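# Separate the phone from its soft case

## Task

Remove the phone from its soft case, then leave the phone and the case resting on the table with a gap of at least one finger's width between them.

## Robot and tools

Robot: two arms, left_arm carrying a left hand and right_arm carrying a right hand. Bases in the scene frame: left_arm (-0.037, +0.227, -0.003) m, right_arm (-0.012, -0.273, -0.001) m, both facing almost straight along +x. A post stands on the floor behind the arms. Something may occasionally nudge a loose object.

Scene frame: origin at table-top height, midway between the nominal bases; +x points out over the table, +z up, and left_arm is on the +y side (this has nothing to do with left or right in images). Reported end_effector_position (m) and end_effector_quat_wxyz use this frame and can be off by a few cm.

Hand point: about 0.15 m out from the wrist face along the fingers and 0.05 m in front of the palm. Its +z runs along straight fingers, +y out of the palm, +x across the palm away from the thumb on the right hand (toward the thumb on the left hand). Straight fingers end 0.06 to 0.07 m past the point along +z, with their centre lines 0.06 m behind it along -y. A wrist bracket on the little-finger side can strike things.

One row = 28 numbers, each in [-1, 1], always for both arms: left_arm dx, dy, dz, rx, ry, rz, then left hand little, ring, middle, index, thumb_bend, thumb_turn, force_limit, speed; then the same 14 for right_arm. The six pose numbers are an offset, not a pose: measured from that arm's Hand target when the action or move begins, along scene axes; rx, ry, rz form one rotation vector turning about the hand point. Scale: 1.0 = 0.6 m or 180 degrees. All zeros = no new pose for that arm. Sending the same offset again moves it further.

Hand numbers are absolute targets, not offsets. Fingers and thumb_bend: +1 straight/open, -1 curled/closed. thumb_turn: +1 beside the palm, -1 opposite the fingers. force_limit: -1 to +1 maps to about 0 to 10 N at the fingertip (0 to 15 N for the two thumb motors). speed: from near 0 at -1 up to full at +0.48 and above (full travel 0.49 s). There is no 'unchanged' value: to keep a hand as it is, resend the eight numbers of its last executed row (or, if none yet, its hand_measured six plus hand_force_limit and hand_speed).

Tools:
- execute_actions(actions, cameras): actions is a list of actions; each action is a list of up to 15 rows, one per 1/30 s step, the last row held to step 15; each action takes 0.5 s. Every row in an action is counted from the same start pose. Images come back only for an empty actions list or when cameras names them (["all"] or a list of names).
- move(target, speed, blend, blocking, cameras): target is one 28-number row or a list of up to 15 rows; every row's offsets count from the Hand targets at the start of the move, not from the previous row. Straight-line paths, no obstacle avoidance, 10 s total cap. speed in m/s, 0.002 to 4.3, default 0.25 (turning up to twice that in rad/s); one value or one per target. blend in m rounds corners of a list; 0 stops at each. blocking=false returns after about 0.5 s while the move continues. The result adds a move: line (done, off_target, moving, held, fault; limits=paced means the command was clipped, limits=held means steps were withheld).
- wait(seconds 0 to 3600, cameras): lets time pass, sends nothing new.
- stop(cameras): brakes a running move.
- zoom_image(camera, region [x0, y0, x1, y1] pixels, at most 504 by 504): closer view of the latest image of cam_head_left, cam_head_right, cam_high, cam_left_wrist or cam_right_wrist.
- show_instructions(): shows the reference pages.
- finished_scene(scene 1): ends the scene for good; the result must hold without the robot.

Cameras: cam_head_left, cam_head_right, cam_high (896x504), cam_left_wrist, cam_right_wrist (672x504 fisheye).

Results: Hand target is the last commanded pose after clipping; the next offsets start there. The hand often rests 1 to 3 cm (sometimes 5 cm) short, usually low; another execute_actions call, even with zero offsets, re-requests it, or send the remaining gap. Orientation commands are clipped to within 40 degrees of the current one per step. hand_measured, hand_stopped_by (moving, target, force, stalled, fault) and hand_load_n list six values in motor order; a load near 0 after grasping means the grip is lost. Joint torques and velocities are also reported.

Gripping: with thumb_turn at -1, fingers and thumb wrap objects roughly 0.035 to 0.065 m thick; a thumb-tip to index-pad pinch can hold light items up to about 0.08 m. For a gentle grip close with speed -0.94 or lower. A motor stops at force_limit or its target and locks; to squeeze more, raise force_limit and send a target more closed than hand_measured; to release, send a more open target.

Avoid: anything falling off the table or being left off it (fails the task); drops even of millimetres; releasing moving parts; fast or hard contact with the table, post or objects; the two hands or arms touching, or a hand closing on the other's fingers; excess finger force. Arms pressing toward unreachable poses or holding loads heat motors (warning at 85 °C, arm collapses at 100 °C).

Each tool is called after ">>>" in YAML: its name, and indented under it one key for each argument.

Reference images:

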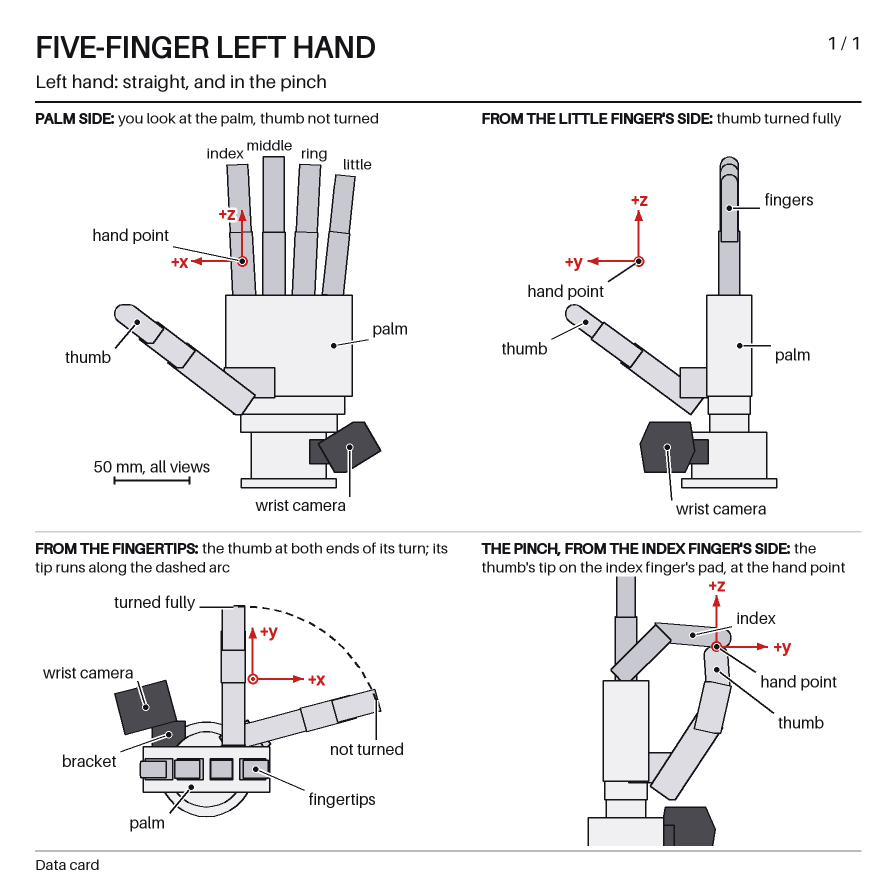

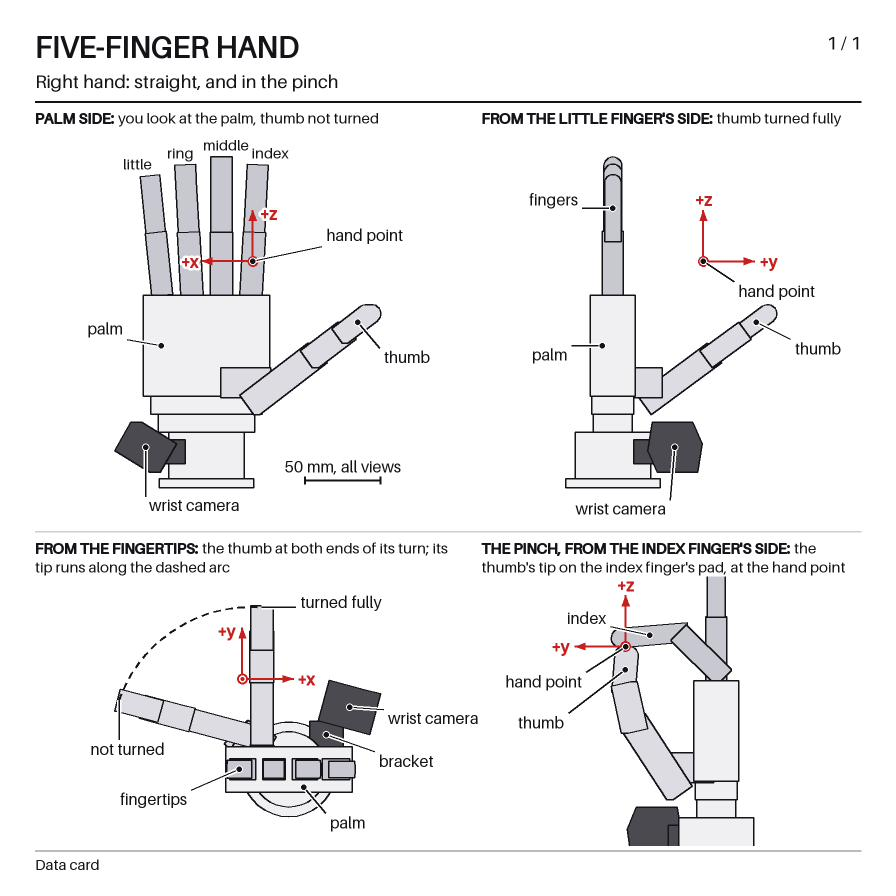

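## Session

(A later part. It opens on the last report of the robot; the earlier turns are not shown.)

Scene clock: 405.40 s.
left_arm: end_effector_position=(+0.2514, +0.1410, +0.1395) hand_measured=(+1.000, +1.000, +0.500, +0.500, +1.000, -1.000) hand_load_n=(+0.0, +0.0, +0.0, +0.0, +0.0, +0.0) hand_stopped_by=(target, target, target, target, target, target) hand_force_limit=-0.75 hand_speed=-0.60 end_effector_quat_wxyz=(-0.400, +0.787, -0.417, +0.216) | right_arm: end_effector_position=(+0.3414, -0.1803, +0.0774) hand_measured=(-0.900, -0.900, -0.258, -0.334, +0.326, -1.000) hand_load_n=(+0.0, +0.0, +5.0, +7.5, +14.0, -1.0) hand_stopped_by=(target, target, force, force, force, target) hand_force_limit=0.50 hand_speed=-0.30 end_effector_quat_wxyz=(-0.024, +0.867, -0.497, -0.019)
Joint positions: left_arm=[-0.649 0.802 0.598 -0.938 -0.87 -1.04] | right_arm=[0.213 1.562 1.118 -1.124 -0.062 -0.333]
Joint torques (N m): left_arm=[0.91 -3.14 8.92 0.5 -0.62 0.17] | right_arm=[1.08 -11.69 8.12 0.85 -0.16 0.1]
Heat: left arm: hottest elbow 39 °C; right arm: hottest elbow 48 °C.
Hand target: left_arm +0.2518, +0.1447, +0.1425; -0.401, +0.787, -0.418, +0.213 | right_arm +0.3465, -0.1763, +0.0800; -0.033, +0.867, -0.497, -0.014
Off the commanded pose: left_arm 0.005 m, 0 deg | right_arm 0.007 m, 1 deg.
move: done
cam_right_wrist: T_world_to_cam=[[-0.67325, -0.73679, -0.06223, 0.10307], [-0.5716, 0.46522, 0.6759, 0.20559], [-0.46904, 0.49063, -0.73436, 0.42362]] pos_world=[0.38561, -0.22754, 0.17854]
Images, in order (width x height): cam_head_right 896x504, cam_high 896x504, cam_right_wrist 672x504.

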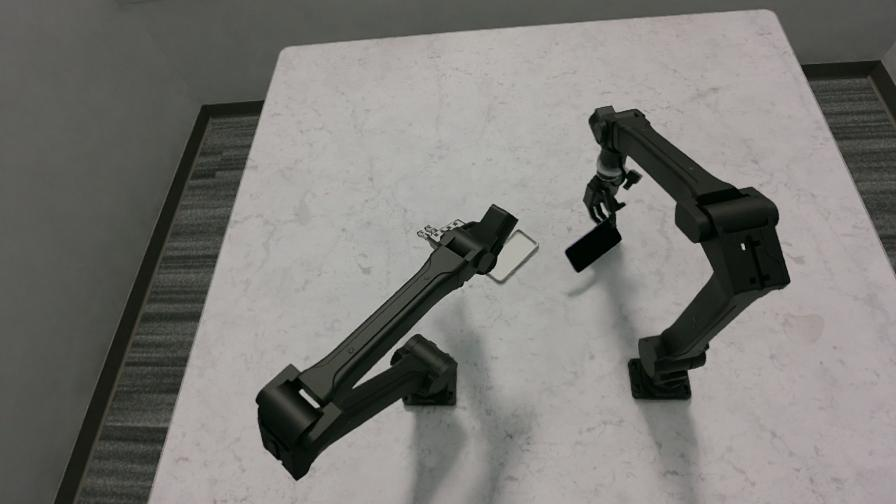

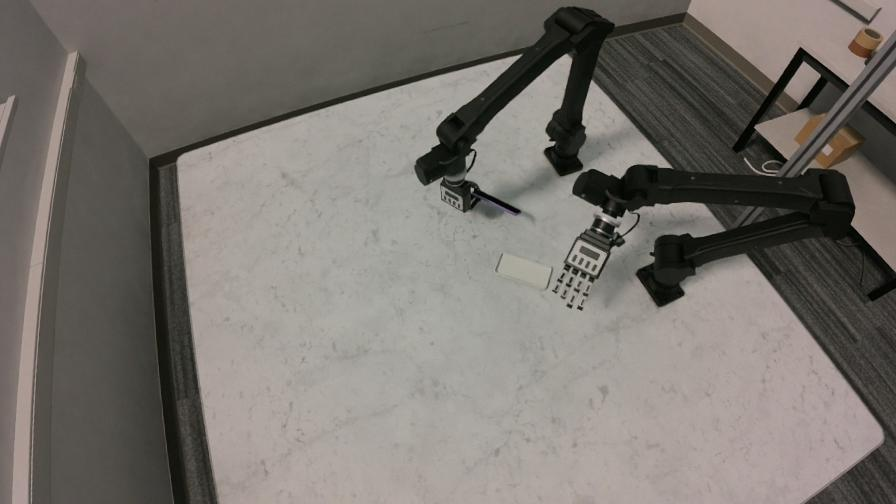

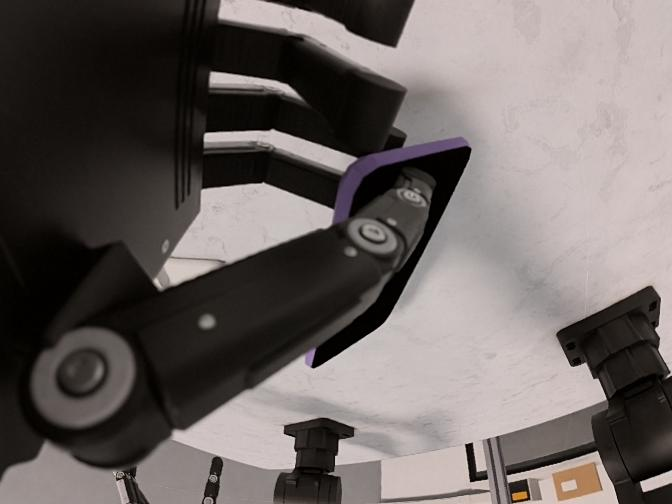

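>>> move:
  target: [0,0,0,0,0,0,1,1,0.5,0.5,1,-1,-0.75,-0.6,0,0,-0.0367,0,0,0,-0.9,-0.9,-0.74,-0.74,-0.15,-1,0.5,-0.3]
  speed: 0.05
  cameras: ["cam_right_wrist","cam_head_right","cam_high"]

>>> zoom_image:
  camera: "cam_high"
  region: [400, 100, 580, 250]

Scene clock: 407.50 s.
left_arm: end_effector_position=(+0.2514, +0.1410, +0.1395) hand_measured=(+1.000, +1.000, +0.500, +0.500, +1.000, -1.000) hand_load_n=(+0.0, +0.0, +0.0, +0.0, +0.0, +0.0) hand_stopped_by=(target, target, target, target, target, target) hand_force_limit=-0.75 hand_speed=-0.60 end_effector_quat_wxyz=(-0.400, +0.787, -0.417, +0.216) | right_arm: end_effector_position=(+0.3415, -0.1803, +0.0558) hand_measured=(-0.900, -0.900, -0.258, -0.334, +0.326, -1.000) hand_load_n=(+0.0, +0.0, +5.0, +7.0, +14.0, -0.5) hand_stopped_by=(target, target, force, force, force, target) hand_force_limit=0.50 hand_speed=-0.30 end_effector_quat_wxyz=(-0.025, +0.867, -0.497, -0.019)
Joint positions: left_arm=[-0.649 0.802 0.598 -0.938 -0.87 -1.04] | right_arm=[0.213 1.588 1.086 -1.065 -0.062 -0.333]
Joint torques (N m): left_arm=[0.73 -3.66 8.91 0.47 -0.6 0.2] | right_arm=[0.97 -11.81 7.82 0.76 -0.15 0.1]
Heat: left arm: hottest elbow 39 °C; right arm: hottest elbow 48 °C.
Hand target: left_arm +0.2518, +0.1447, +0.1425; -0.401, +0.787, -0.418, +0.213 | right_arm +0.3464, -0.1763, +0.0579; -0.032, +0.867, -0.497, -0.014
Off the commanded pose: left_arm 0.005 m, 0 deg | right_arm 0.007 m, 1 deg.
move: done
cam_right_wrist: T_world_to_cam=[[-0.67319, -0.73677, -0.06316, 0.10178], [-0.57234, 0.46505, 0.67539, 0.22046], [-0.46823, 0.49081, -0.73475, 0.4075]] pos_world=[0.3855, -0.22754, 0.15695]
Images, in order (width x height): cam_head_right 896x504, cam_high 896x504, cam_right_wrist 672x504.

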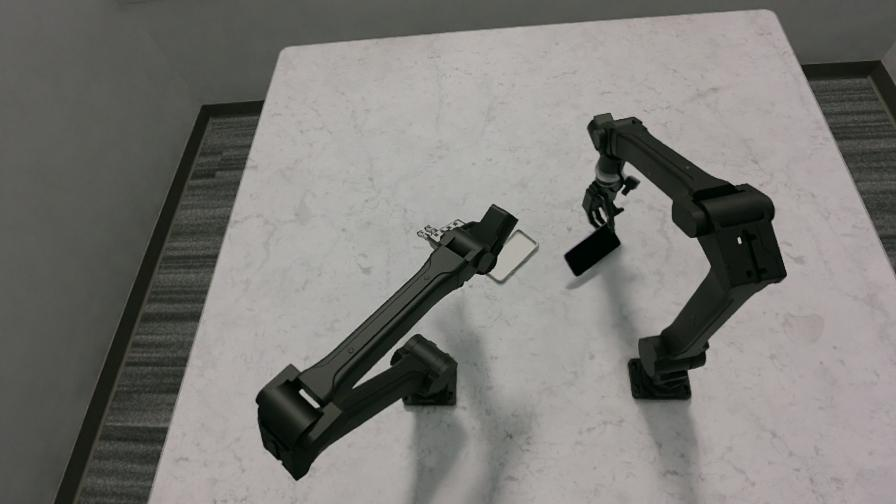

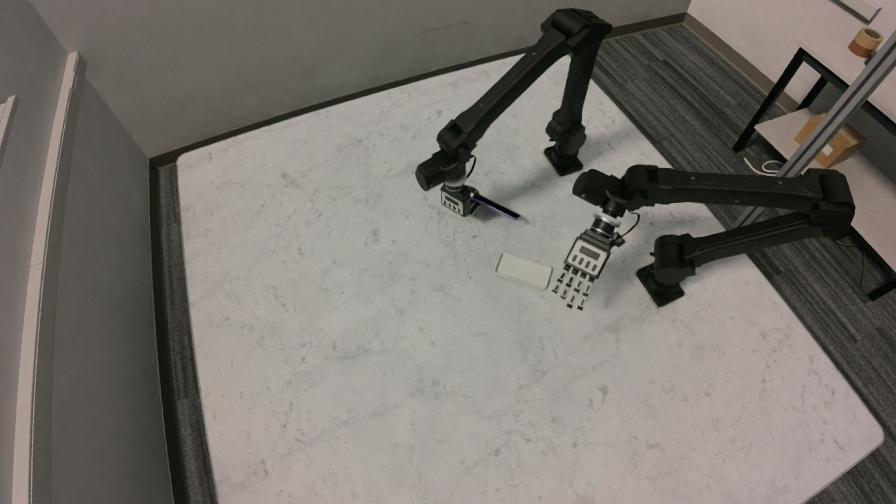

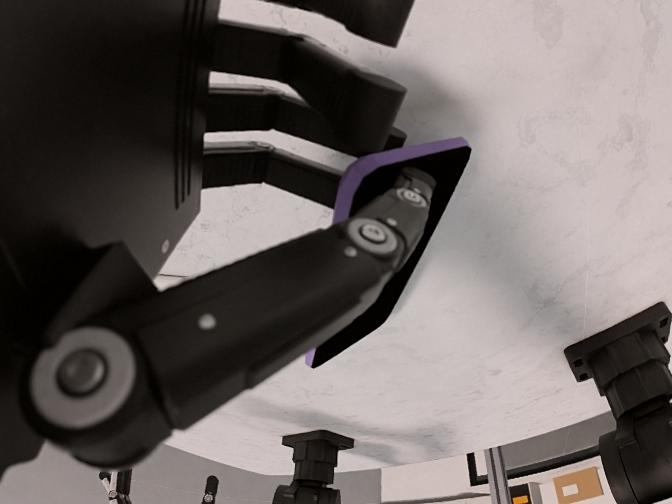

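Scaled by 2.800 from the camera's image (finer frame: 1280x720).

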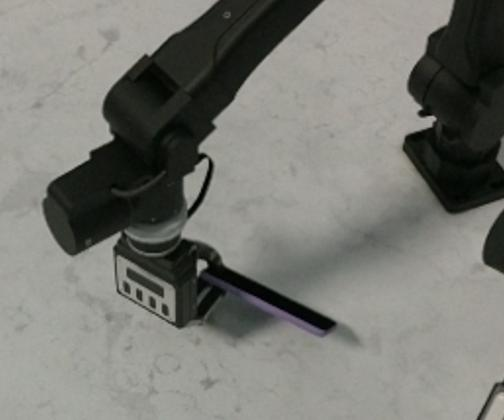

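>>> move:
  target: [0,0,0,0,0,0,1,1,0.5,0.5,1,-1,-0.75,-0.6,0,0,-0.0133,0,0,0,-0.9,-0.9,-0.74,-0.74,-0.15,-1,0.5,-0.3]
  speed: 0.04

>>> move:
  target: [0,0,0,0,0,0,1,1,0.5,0.5,1,-1,-0.75,-0.6,0,0,-0.0083,0,0,0,-0.9,-0.9,-0.74,-0.74,-0.15,-1,0.5,-0.3]
  speed: 0.03

Scene clock: 408.87 s.
left_arm: end_effector_position=(+0.2514, +0.1410, +0.1395) hand_measured=(+1.000, +1.000, +0.500, +0.500, +1.000, -1.000) hand_load_n=(+0.0, +0.0, +0.0, +0.0, +0.0, +0.0) hand_stopped_by=(target, target, target, target, target, target) hand_force_limit=-0.75 hand_speed=-0.60 end_effector_quat_wxyz=(-0.400, +0.787, -0.417, +0.216) | right_arm: end_effector_position=(+0.3421, -0.1802, +0.0490) hand_measured=(-0.900, -0.900, -0.258, -0.334, +0.326, -1.000) hand_load_n=(+0.0, +0.0, +5.0, +7.0, +14.0, -1.0) hand_stopped_by=(target, target, force, force, force, target) hand_force_limit=0.50 hand_speed=-0.30 end_effector_quat_wxyz=(-0.026, +0.867, -0.496, -0.018)
Joint positions: left_arm=[-0.649 0.802 0.598 -0.938 -0.87 -1.04] | right_arm=[0.213 1.596 1.076 -1.043 -0.062 -0.333]
Joint torques (N m): left_arm=[0.79 -3.55 8.87 0.57 -0.6 0.2] | right_arm=[1.08 -11.58 7.64 0.92 -0.15 0.09]
Heat: left arm: hottest elbow 39 °C; right arm: hottest elbow 48 °C.
Hand target: left_arm +0.2518, +0.1447, +0.1425; -0.401, +0.787, -0.418, +0.213 | right_arm +0.3463, -0.1763, +0.0499; -0.032, +0.867, -0.497, -0.014
Off the commanded pose: left_arm 0.005 m, 0 deg | right_arm 0.006 m, 1 deg.
move: done

Scene clock: 409.47 s.
left_arm: end_effector_position=(+0.2514, +0.1410, +0.1395) hand_measured=(+1.000, +1.000, +0.500, +0.500, +1.000, -1.000) hand_load_n=(+0.0, -0.5, +0.0, +0.0, +0.0, +0.0) hand_stopped_by=(target, target, target, target, target, target) hand_force_limit=-0.75 hand_speed=-0.60 end_effector_quat_wxyz=(-0.400, +0.787, -0.417, +0.216) | right_arm: end_effector_position=(+0.3423, -0.1802, +0.0444) hand_measured=(-0.900, -0.900, -0.258, -0.334, +0.326, -1.000) hand_load_n=(+0.0, +0.0, +4.5, +7.5, +14.0, -1.0) hand_stopped_by=(target, target, force, force, force, target) hand_force_limit=0.50 hand_speed=-0.30 end_effector_quat_wxyz=(-0.026, +0.867, -0.496, -0.017)
Joint positions: left_arm=[-0.649 0.802 0.598 -0.938 -0.87 -1.04] | right_arm=[0.213 1.602 1.07 -1.03 -0.062 -0.333]
Joint torques (N m): left_arm=[0.73 -3.14 8.88 0.51 -0.61 0.19] | right_arm=[1.08 -11.58 7.57 0.99 -0.15 0.09]
Heat: left arm: hottest elbow 39 °C; right arm: hottest elbow 48 °C.
Hand target: left_arm +0.2518, +0.1447, +0.1425; -0.401, +0.787, -0.418, +0.213 | right_arm +0.3464, -0.1763, +0.0450; -0.032, +0.867, -0.497, -0.014
Off the commanded pose: left_arm 0.005 m, 0 deg | right_arm 0.006 m, 1 deg.
move: done

>>> move:
  target: [0,0,0,0,0,0,1,1,0.5,0.5,1,-1,-0.75,-0.6,0,0,-0.0058,0,0,0,-0.9,-0.9,-0.74,-0.74,-0.15,-1,0.5,-0.3]
  speed: 0.03
  cameras: ["cam_right_wrist","cam_high","cam_head_right"]

>>> zoom_image:
  camera: "cam_high"
  region: [400, 100, 580, 250]

>>> zoom_image:
  camera: "cam_head_right"
  region: [540, 180, 660, 290]

Scene clock: 410.77 s.
left_arm: end_effector_position=(+0.2514, +0.1410, +0.1395) hand_measured=(+1.000, +1.000, +0.500, +0.500, +1.000, -1.000) hand_load_n=(+0.0, +0.0, -0.5, +0.0, +0.0, +0.0) hand_stopped_by=(target, target, target, target, target, target) hand_force_limit=-0.75 hand_speed=-0.60 end_effector_quat_wxyz=(-0.400, +0.787, -0.417, +0.216) | right_arm: end_effector_position=(+0.3427, -0.1801, +0.0414) hand_measured=(-0.900, -0.900, -0.258, -0.334, +0.326, -1.000) hand_load_n=(+0.0, +0.0, +4.5, +7.0, +14.0, -1.0) hand_stopped_by=(target, target, force, force, force, target) hand_force_limit=0.50 hand_speed=-0.30 end_effector_quat_wxyz=(-0.027, +0.867, -0.496, -0.016)
Joint positions: left_arm=[-0.649 0.802 0.598 -0.938 -0.87 -1.04] | right_arm=[0.213 1.606 1.065 -1.02 -0.062 -0.333]
Joint torques (N m): left_arm=[0.67 -3.43 8.96 0.46 -0.61 0.2] | right_arm=[1.08 -11.46 7.47 0.81 -0.15 0.1]
Heat: left arm: hottest elbow 39 °C; right arm: hottest elbow 48 °C.
Hand target: left_arm +0.2518, +0.1447, +0.1425; -0.401, +0.787, -0.418, +0.213 | right_arm +0.3464, -0.1763, +0.0415; -0.032, +0.867, -0.497, -0.014
Off the commanded pose: left_arm 0.005 m, 0 deg | right_arm 0.005 m, 1 deg.
move: done
cam_right_wrist: T_world_to_cam=[[-0.67277, -0.73669, -0.06835, 0.10195], [-0.57662, 0.46421, 0.67232, 0.23222], [-0.46356, 0.49173, -0.73709, 0.39605]] pos_world=[0.38608, -0.22745, 0.14277]
Images, in order (width x height): cam_head_right 896x504, cam_high 896x504, cam_right_wrist 672x504.

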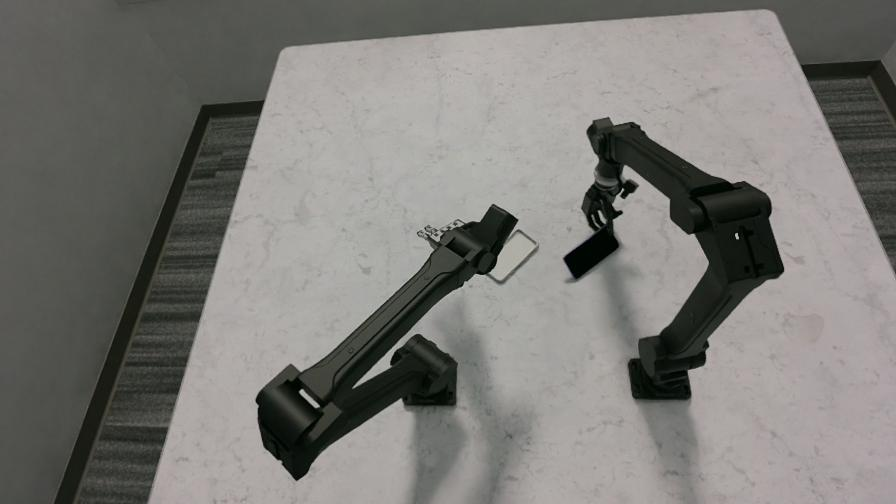

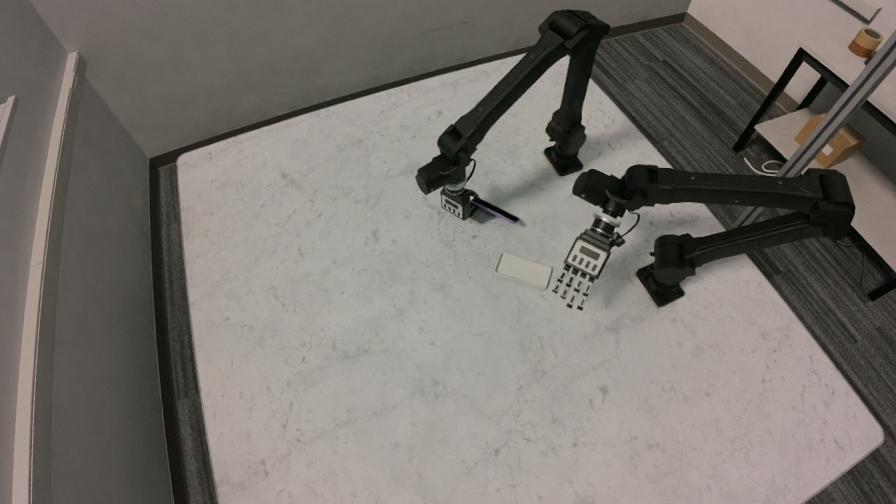

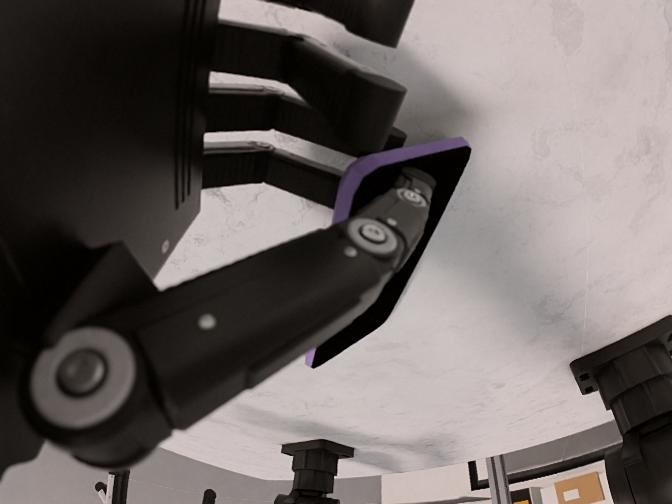

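Scaled by 2.800 from the camera's image (finer frame: 1280x720).

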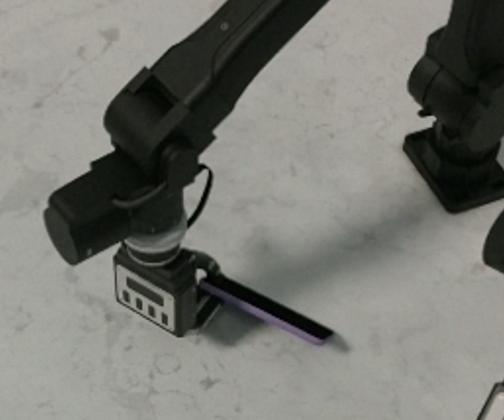

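Scaled by 4.200 from the camera's image (finer frame: 1280x720).

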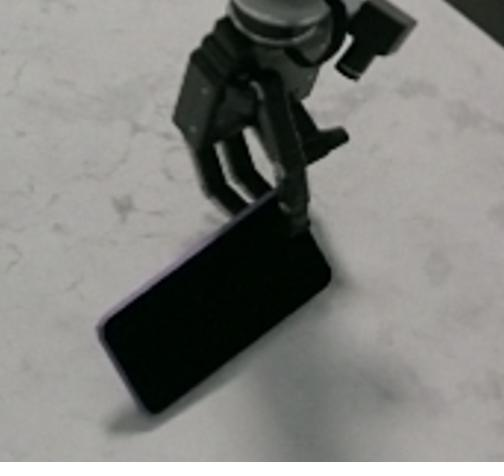

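>>> move:
  target: [0,0,0,0,0,0,1,1,0.5,0.5,1,-1,-0.75,-0.6,0,0,-0.005,0,0,0,-0.9,-0.9,-0.74,-0.74,-0.15,-1,0.5,-0.3]
  speed: 0.03

>>> move:
  target: [0,0,0,0,0,0,1,1,0.5,0.5,1,-1,-0.75,-0.6,0,0,-0.005,0,0,0,-0.9,-0.9,-0.74,-0.74,-0.15,-1,0.5,-0.3]
  speed: 0.03

Scene clock: 411.83 s.
left_arm: end_effector_position=(+0.2514, +0.1410, +0.1395) hand_measured=(+1.000, +1.000, +0.500, +0.500, +1.000, -1.000) hand_load_n=(+0.0, -0.5, +0.0, +0.0, +0.0, +0.0) hand_stopped_by=(target, target, target, target, target, target) hand_force_limit=-0.75 hand_speed=-0.60 end_effector_quat_wxyz=(-0.400, +0.787, -0.417, +0.216) | right_arm: end_effector_position=(+0.3442, -0.1798, +0.0395) hand_measured=(-0.900, -0.900, -0.258, -0.334, +0.326, -1.000) hand_load_n=(+0.0, +0.0, +5.0, +7.0, +14.0, -1.0) hand_stopped_by=(target, target, force, force, force, target) hand_force_limit=0.50 hand_speed=-0.30 end_effector_quat_wxyz=(-0.028, +0.868, -0.496, -0.015)
Joint positions: left_arm=[-0.649 0.802 0.598 -0.938 -0.87 -1.04] | right_arm=[0.213 1.61 1.065 -1.013 -0.062 -0.333]
Joint torques (N m): left_arm=[0.79 -3.55 8.88 0.46 -0.6 0.2] | right_arm=[1.03 -11.58 7.16 0.87 -0.14 0.1]
Heat: left arm: hottest elbow 39 °C; right arm: hottest elbow 48 °C.
Hand target: left_arm +0.2518, +0.1447, +0.1425; -0.401, +0.787, -0.418, +0.213 | right_arm +0.3465, -0.1763, +0.0385; -0.032, +0.867, -0.497, -0.013
Off the commanded pose: left_arm 0.005 m, 0 deg | right_arm 0.004 m, 1 deg.
move: done

Scene clock: 412.33 s.
left_arm: end_effector_position=(+0.2514, +0.1410, +0.1395) hand_measured=(+1.000, +1.000, +0.500, +0.500, +1.000, -1.000) hand_load_n=(+0.0, +0.0, +0.0, +0.0, +0.0, +0.0) hand_stopped_by=(target, target, target, target, target, target) hand_force_limit=-0.75 hand_speed=-0.60 end_effector_quat_wxyz=(-0.400, +0.787, -0.417, +0.216) | right_arm: end_effector_position=(+0.3426, -0.1799, +0.0362) hand_measured=(-0.900, -0.900, -0.258, -0.334, +0.326, -1.000) hand_load_n=(+0.0, +0.0, +5.5, +7.5, +13.5, -1.5) hand_stopped_by=(target, target, force, force, force, target) hand_force_limit=0.50 hand_speed=-0.30 end_effector_quat_wxyz=(-0.027, +0.867, -0.496, -0.017)
Joint positions: left_arm=[-0.649 0.802 0.598 -0.938 -0.87 -1.04] | right_arm=[0.213 1.613 1.059 -1.006 -0.063 -0.333]
Joint torques (N m): left_arm=[0.44 -2.9 8.83 0.44 -0.6 0.18] | right_arm=[1.03 -11.46 7.34 0.94 -0.11 0.1]
Heat: left arm: hottest elbow 39 °C; right arm: hottest elbow 48 °C.
Hand target: left_arm +0.2518, +0.1447, +0.1425; -0.401, +0.787, -0.418, +0.213 | right_arm +0.3464, -0.1763, +0.0355; -0.032, +0.867, -0.497, -0.014
Off the commanded pose: left_arm 0.005 m, 0 deg | right_arm 0.005 m, 1 deg.
move: done

>>> move:
  target: [0,0,0,0,0,0,1,1,0.5,0.5,1,-1,-0.75,-0.6,0,0,-0.005,0,0,0,-0.9,-0.9,-0.74,-0.74,-0.15,-1,0.5,-0.3]
  speed: 0.03

>>> move:
  target: [0,0,0,0,0,0,1,1,0.5,0.5,1,-1,-0.75,-0.6,0,0,-0.005,0,0,0,-0.9,-0.9,-0.74,-0.74,-0.15,-1,0.5,-0.3]
  speed: 0.03
  cameras: ["cam_right_wrist","cam_high","cam_head_right"]

>>> zoom_image:
  camera: "cam_head_right"
  region: [540, 180, 660, 290]

>>> zoom_image:
  camera: "cam_high"
  region: [400, 100, 580, 250]

Scene clock: 413.73 s.
left_arm: end_effector_position=(+0.2514, +0.1410, +0.1395) hand_measured=(+1.000, +1.000, +0.500, +0.500, +1.000, -1.000) hand_load_n=(+0.0, +0.0, +0.0, +0.0, +0.0, -0.5) hand_stopped_by=(target, target, target, target, target, target) hand_force_limit=-0.75 hand_speed=-0.60 end_effector_quat_wxyz=(-0.400, +0.787, -0.417, +0.216) | right_arm: end_effector_position=(+0.3442, -0.1796, +0.0346) hand_measured=(-0.900, -0.900, -0.258, -0.334, +0.326, -1.000) hand_load_n=(+0.0, +0.0, +6.0, +7.5, +13.0, -2.0) hand_stopped_by=(target, target, force, force, force, target) hand_force_limit=0.50 hand_speed=-0.30 end_effector_quat_wxyz=(-0.028, +0.867, -0.496, -0.015)
Joint positions: left_arm=[-0.649 0.802 0.598 -0.938 -0.87 -1.04] | right_arm=[0.213 1.617 1.059 -0.999 -0.063 -0.333]
Joint torques (N m): left_arm=[0.73 -3.55 8.85 0.54 -0.58 0.17] | right_arm=[1.03 -11.4 6.97 0.99 -0.09 0.1]
Heat: left arm: hottest elbow 39 °C; right arm: hottest elbow 48 °C.
Hand target: left_arm +0.2518, +0.1447, +0.1425; -0.401, +0.787, -0.418, +0.213 | right_arm +0.3464, -0.1764, +0.0325; -0.032, +0.867, -0.497, -0.013
Off the commanded pose: left_arm 0.005 m, 0 deg | right_arm 0.004 m, 1 deg.
move: done

Scene clock: 414.23 s.
left_arm: end_effector_position=(+0.2514, +0.1410, +0.1395) hand_measured=(+1.000, +1.000, +0.500, +0.500, +1.000, -1.000) hand_load_n=(+0.0, +0.0, -0.5, +0.0, +0.0, +0.0) hand_stopped_by=(target, target, target, target, target, target) hand_force_limit=-0.75 hand_speed=-0.60 end_effector_quat_wxyz=(-0.400, +0.787, -0.417, +0.216) | right_arm: end_effector_position=(+0.3431, -0.1796, +0.0313) hand_measured=(-0.900, -0.900, -0.258, -0.334, +0.326, -1.000) hand_load_n=(+0.0, +0.0, +6.5, +7.5, +13.0, -2.0) hand_stopped_by=(target, target, force, force, force, target) hand_force_limit=0.50 hand_speed=-0.30 end_effector_quat_wxyz=(-0.028, +0.867, -0.496, -0.017)
Joint positions: left_arm=[-0.649 0.802 0.598 -0.938 -0.87 -1.04] | right_arm=[0.213 1.62 1.053 -0.992 -0.064 -0.333]
Joint torques (N m): left_arm=[1.08 -3.14 8.92 0.54 -0.62 0.18] | right_arm=[1.08 -11.34 7.15 1.01 -0.06 0.09]
Heat: left arm: hottest elbow 39 °C; right arm: hottest elbow 48 °C.
Hand target: left_arm +0.2518, +0.1447, +0.1425; -0.401, +0.787, -0.418, +0.213 | right_arm +0.3465, -0.1763, +0.0295; -0.033, +0.867, -0.497, -0.014
Off the commanded pose: left_arm 0.005 m, 0 deg | right_arm 0.005 m, 1 deg.
move: done
cam_right_wrist: T_world_to_cam=[[-0.67272, -0.73652, -0.07062, 0.10198], [-0.57706, 0.46253, 0.6731, 0.2388], [-0.46309, 0.49356, -0.73617, 0.38863]] pos_world=[0.38638, -0.22715, 0.13256]
Images, in order (width x height): cam_head_right 896x504, cam_high 896x504, cam_right_wrist 672x504.

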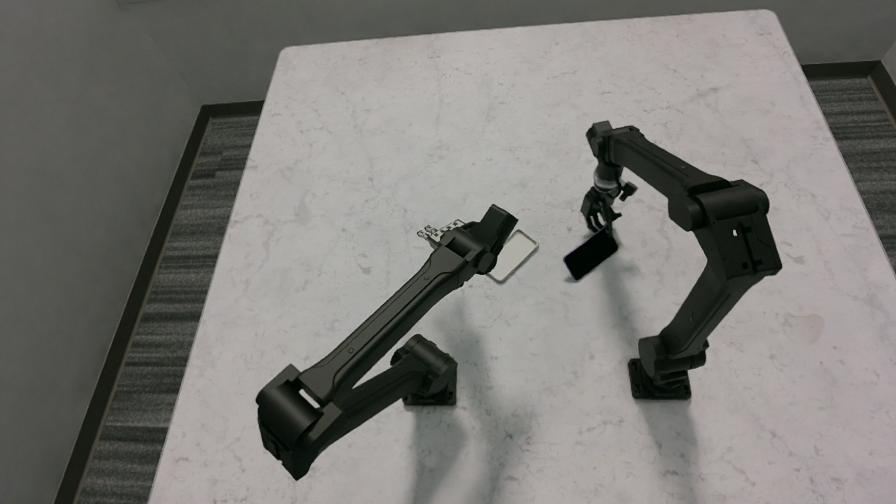

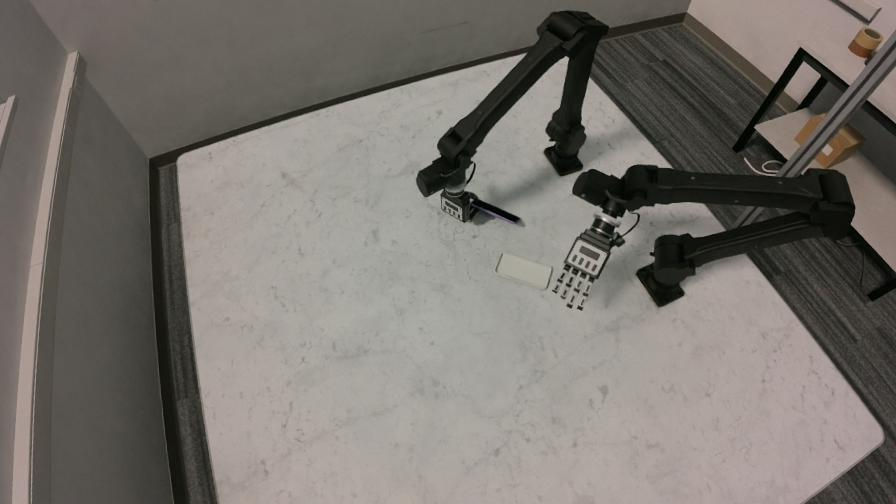

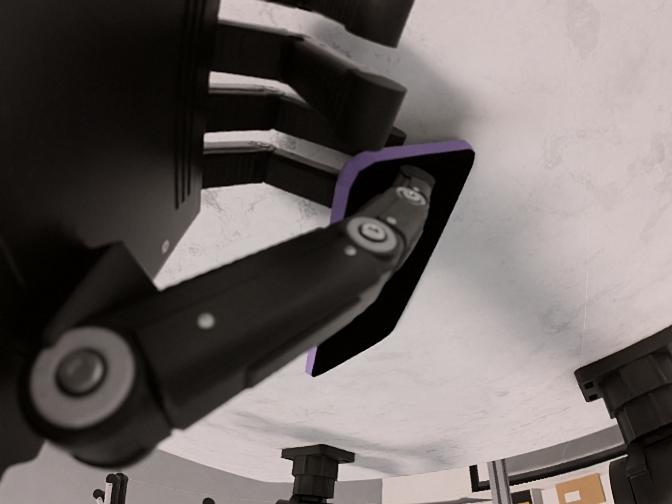

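Scaled by 4.200 from the camera's image (finer frame: 1280x720).

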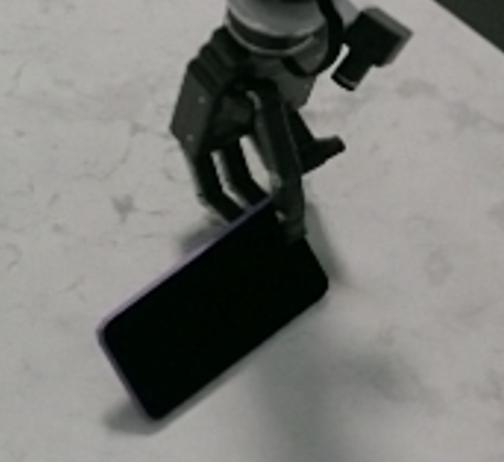

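Scaled by 2.800 from the camera's image (finer frame: 1280x720).

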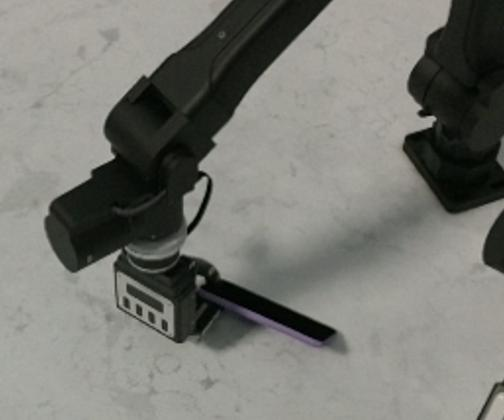

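>>> move:
  target: [0,0,0,0,0,0,1,1,0.5,0.5,1,-1,-0.75,-0.6,0,0,0,0,0,0,-0.9,-0.9,-0.74,-0.74,0.40,-1,0.5,-0.9]
  cameras: ["cam_right_wrist","cam_head_right","cam_high"]

>>> zoom_image:
  camera: "cam_head_right"
  region: [540, 180, 660, 290]

>>> zoom_image:
  camera: "cam_right_wrist"
  region: [250, 60, 560, 400]

Scene clock: 415.97 s.
left_arm: end_effector_position=(+0.2514, +0.1410, +0.1395) hand_measured=(+1.000, +1.000, +0.500, +0.500, +1.000, -1.000) hand_load_n=(+0.0, -0.5, +0.0, +0.0, +0.0, +0.0) hand_stopped_by=(target, target, target, target, target, target) hand_force_limit=-0.75 hand_speed=-0.60 end_effector_quat_wxyz=(-0.400, +0.787, -0.417, +0.216) | right_arm: end_effector_position=(+0.3431, -0.1796, +0.0313) hand_measured=(-0.900, -0.900, -0.258, -0.334, +0.402, -1.000) hand_load_n=(+0.5, +0.0, +4.0, +4.5, +4.0, -1.0) hand_stopped_by=(target, target, force, force, target, target) hand_force_limit=0.50 hand_speed=-0.90 end_effector_quat_wxyz=(-0.028, +0.867, -0.496, -0.017)
Joint positions: left_arm=[-0.649 0.802 0.598 -0.938 -0.87 -1.04] | right_arm=[0.213 1.62 1.053 -0.992 -0.064 -0.333]
Joint torques (N m): left_arm=[0.73 -3.37 8.94 0.53 -0.61 0.18] | right_arm=[1.08 -11.4 7.16 1.03 -0.05 0.1]
Heat: left arm: hottest elbow 39 °C; right arm: hottest elbow 48 °C.
Hand target: left_arm +0.2518, +0.1447, +0.1425; -0.401, +0.787, -0.418, +0.213 | right_arm +0.3465, -0.1763, +0.0295; -0.032, +0.867, -0.497, -0.014
Off the commanded pose: left_arm 0.005 m, 0 deg | right_arm 0.005 m, 1 deg.
move: done
cam_right_wrist: T_world_to_cam=[[-0.67272, -0.73652, -0.07062, 0.10198], [-0.57706, 0.46253, 0.6731, 0.2388], [-0.46309, 0.49356, -0.73617, 0.38863]] pos_world=[0.38638, -0.22715, 0.13256]
Images, in order (width x height): cam_head_right 896x504, cam_high 896x504, cam_right_wrist 672x504.

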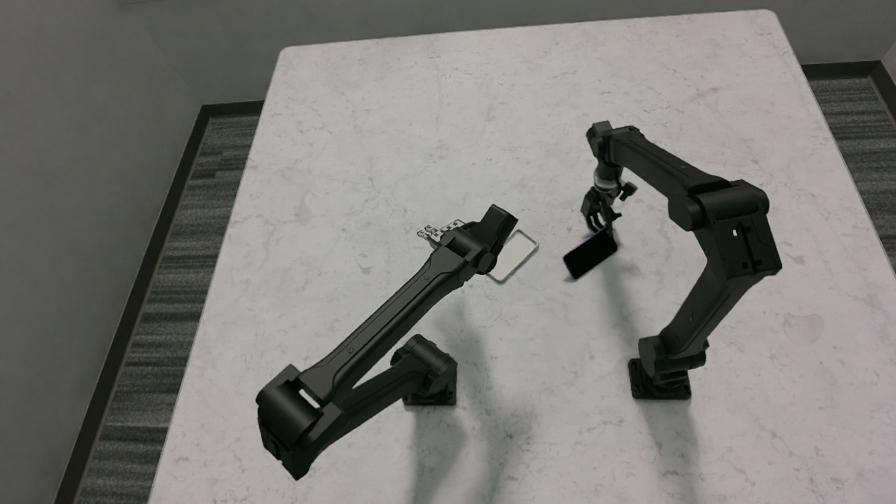

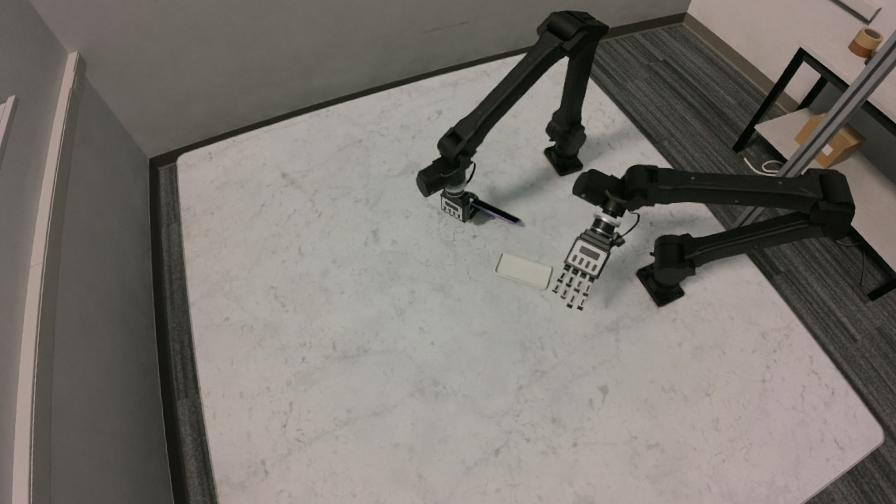

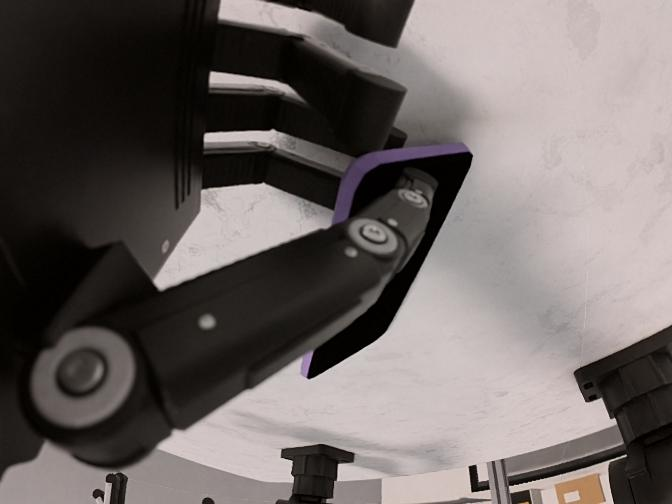

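Scaled by 4.200 from the camera's image (finer frame: 1280x720).

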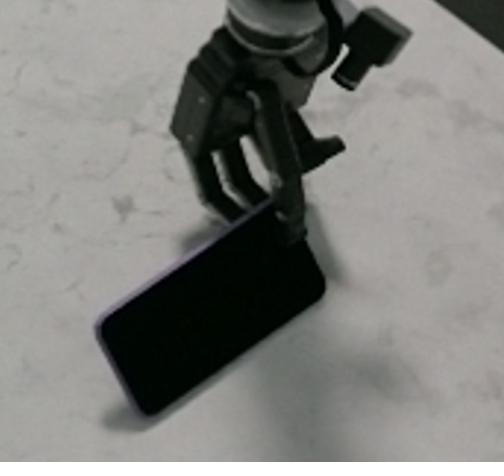

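Scaled by 1.482 from the camera's image (finer frame: 960x720).

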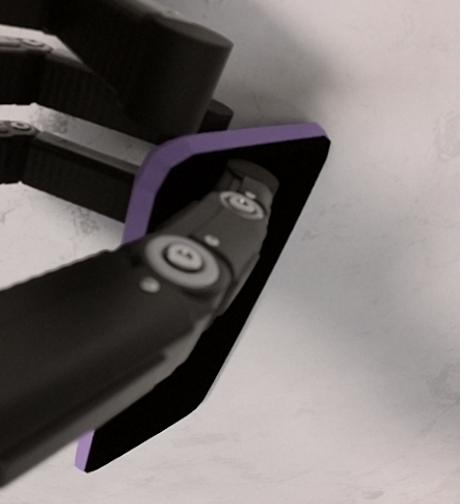

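>>> move:
  target: [0,0,0,0,0,0,1,1,0.5,0.5,1,-1,-0.75,-0.6,0,0,0,0,0,0,-0.9,-0.9,-0.74,-0.74,0.52,-1,0.5,-0.9]
  cameras: ["cam_right_wrist","cam_head_right"]

>>> zoom_image:
  camera: "cam_head_right"
  region: [540, 180, 660, 290]

>>> zoom_image:
  camera: "cam_right_wrist"
  region: [250, 60, 560, 400]

Scene clock: 417.90 s.
left_arm: end_effector_position=(+0.2514, +0.1410, +0.1395) hand_measured=(+1.000, +1.000, +0.500, +0.500, +1.000, -1.000) hand_load_n=(+0.0, +0.0, +0.0, +0.0, +0.0, +0.0) hand_stopped_by=(target, target, target, target, target, target) hand_force_limit=-0.75 hand_speed=-0.60 end_effector_quat_wxyz=(-0.400, +0.787, -0.417, +0.216) | right_arm: end_effector_position=(+0.3432, -0.1795, +0.0313) hand_measured=(-0.900, -0.900, -0.260, -0.336, +0.520, -1.000) hand_load_n=(+0.0, +0.0, +0.0, +0.0, +0.0, +0.0) hand_stopped_by=(target, target, force, force, target, target) hand_force_limit=0.50 hand_speed=-0.90 end_effector_quat_wxyz=(-0.028, +0.867, -0.496, -0.017)
Joint positions: left_arm=[-0.649 0.802 0.598 -0.938 -0.87 -1.04] | right_arm=[0.213 1.62 1.053 -0.992 -0.064 -0.333]
Joint torques (N m): left_arm=[0.67 -3.6 8.88 0.5 -0.6 0.17] | right_arm=[1.08 -11.4 7.15 0.99 -0.05 0.1]
Heat: left arm: hottest elbow 39 °C; right arm: hottest elbow 48 °C.
Hand target: left_arm +0.2518, +0.1447, +0.1425; -0.401, +0.787, -0.418, +0.213 | right_arm +0.3464, -0.1763, +0.0295; -0.032, +0.867, -0.497, -0.014
Off the commanded pose: left_arm 0.005 m, 0 deg | right_arm 0.005 m, 1 deg.
move: done
cam_right_wrist: T_world_to_cam=[[-0.67271, -0.7365, -0.07096, 0.1021], [-0.57733, 0.4625, 0.67289, 0.23899], [-0.46276, 0.49363, -0.73633, 0.38859]] pos_world=[0.38648, -0.22716, 0.13256]
Images, in order (width x height): cam_head_right 896x504, cam_right_wrist 672x504.

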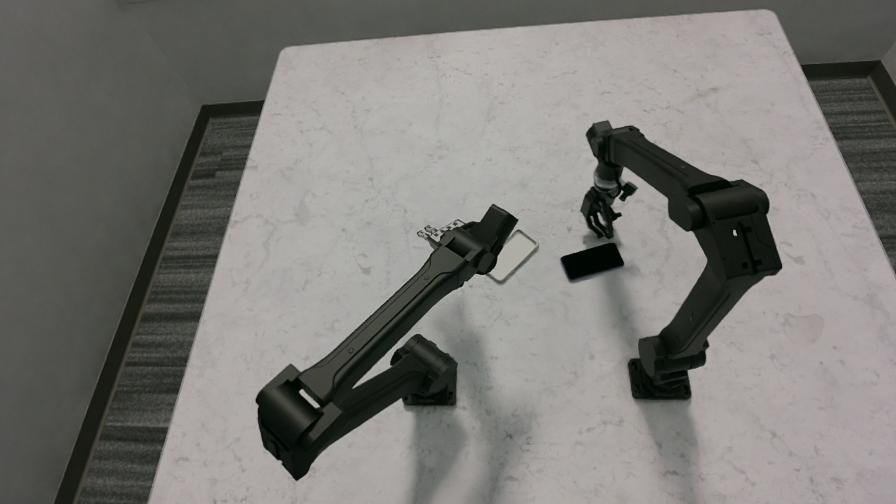

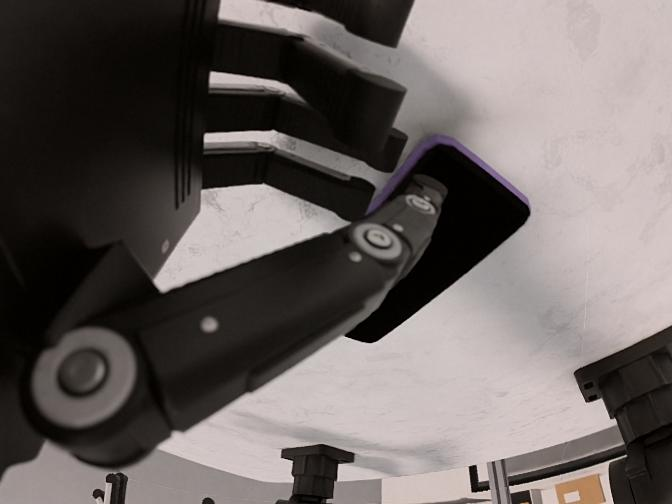

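Scaled by 4.200 from the camera's image (finer frame: 1280x720).

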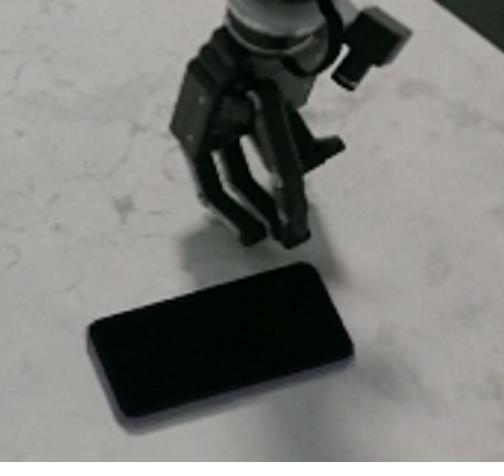

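Scaled by 1.482 from the camera's image (finer frame: 960x720).

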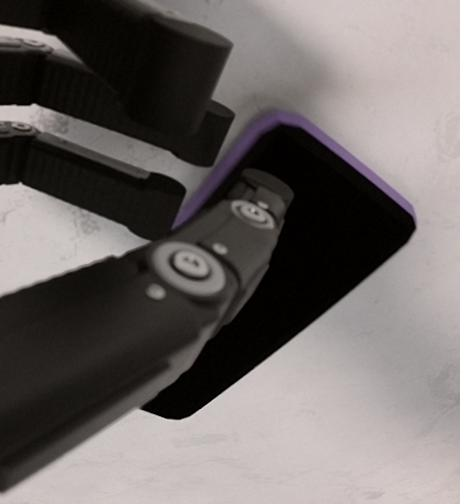

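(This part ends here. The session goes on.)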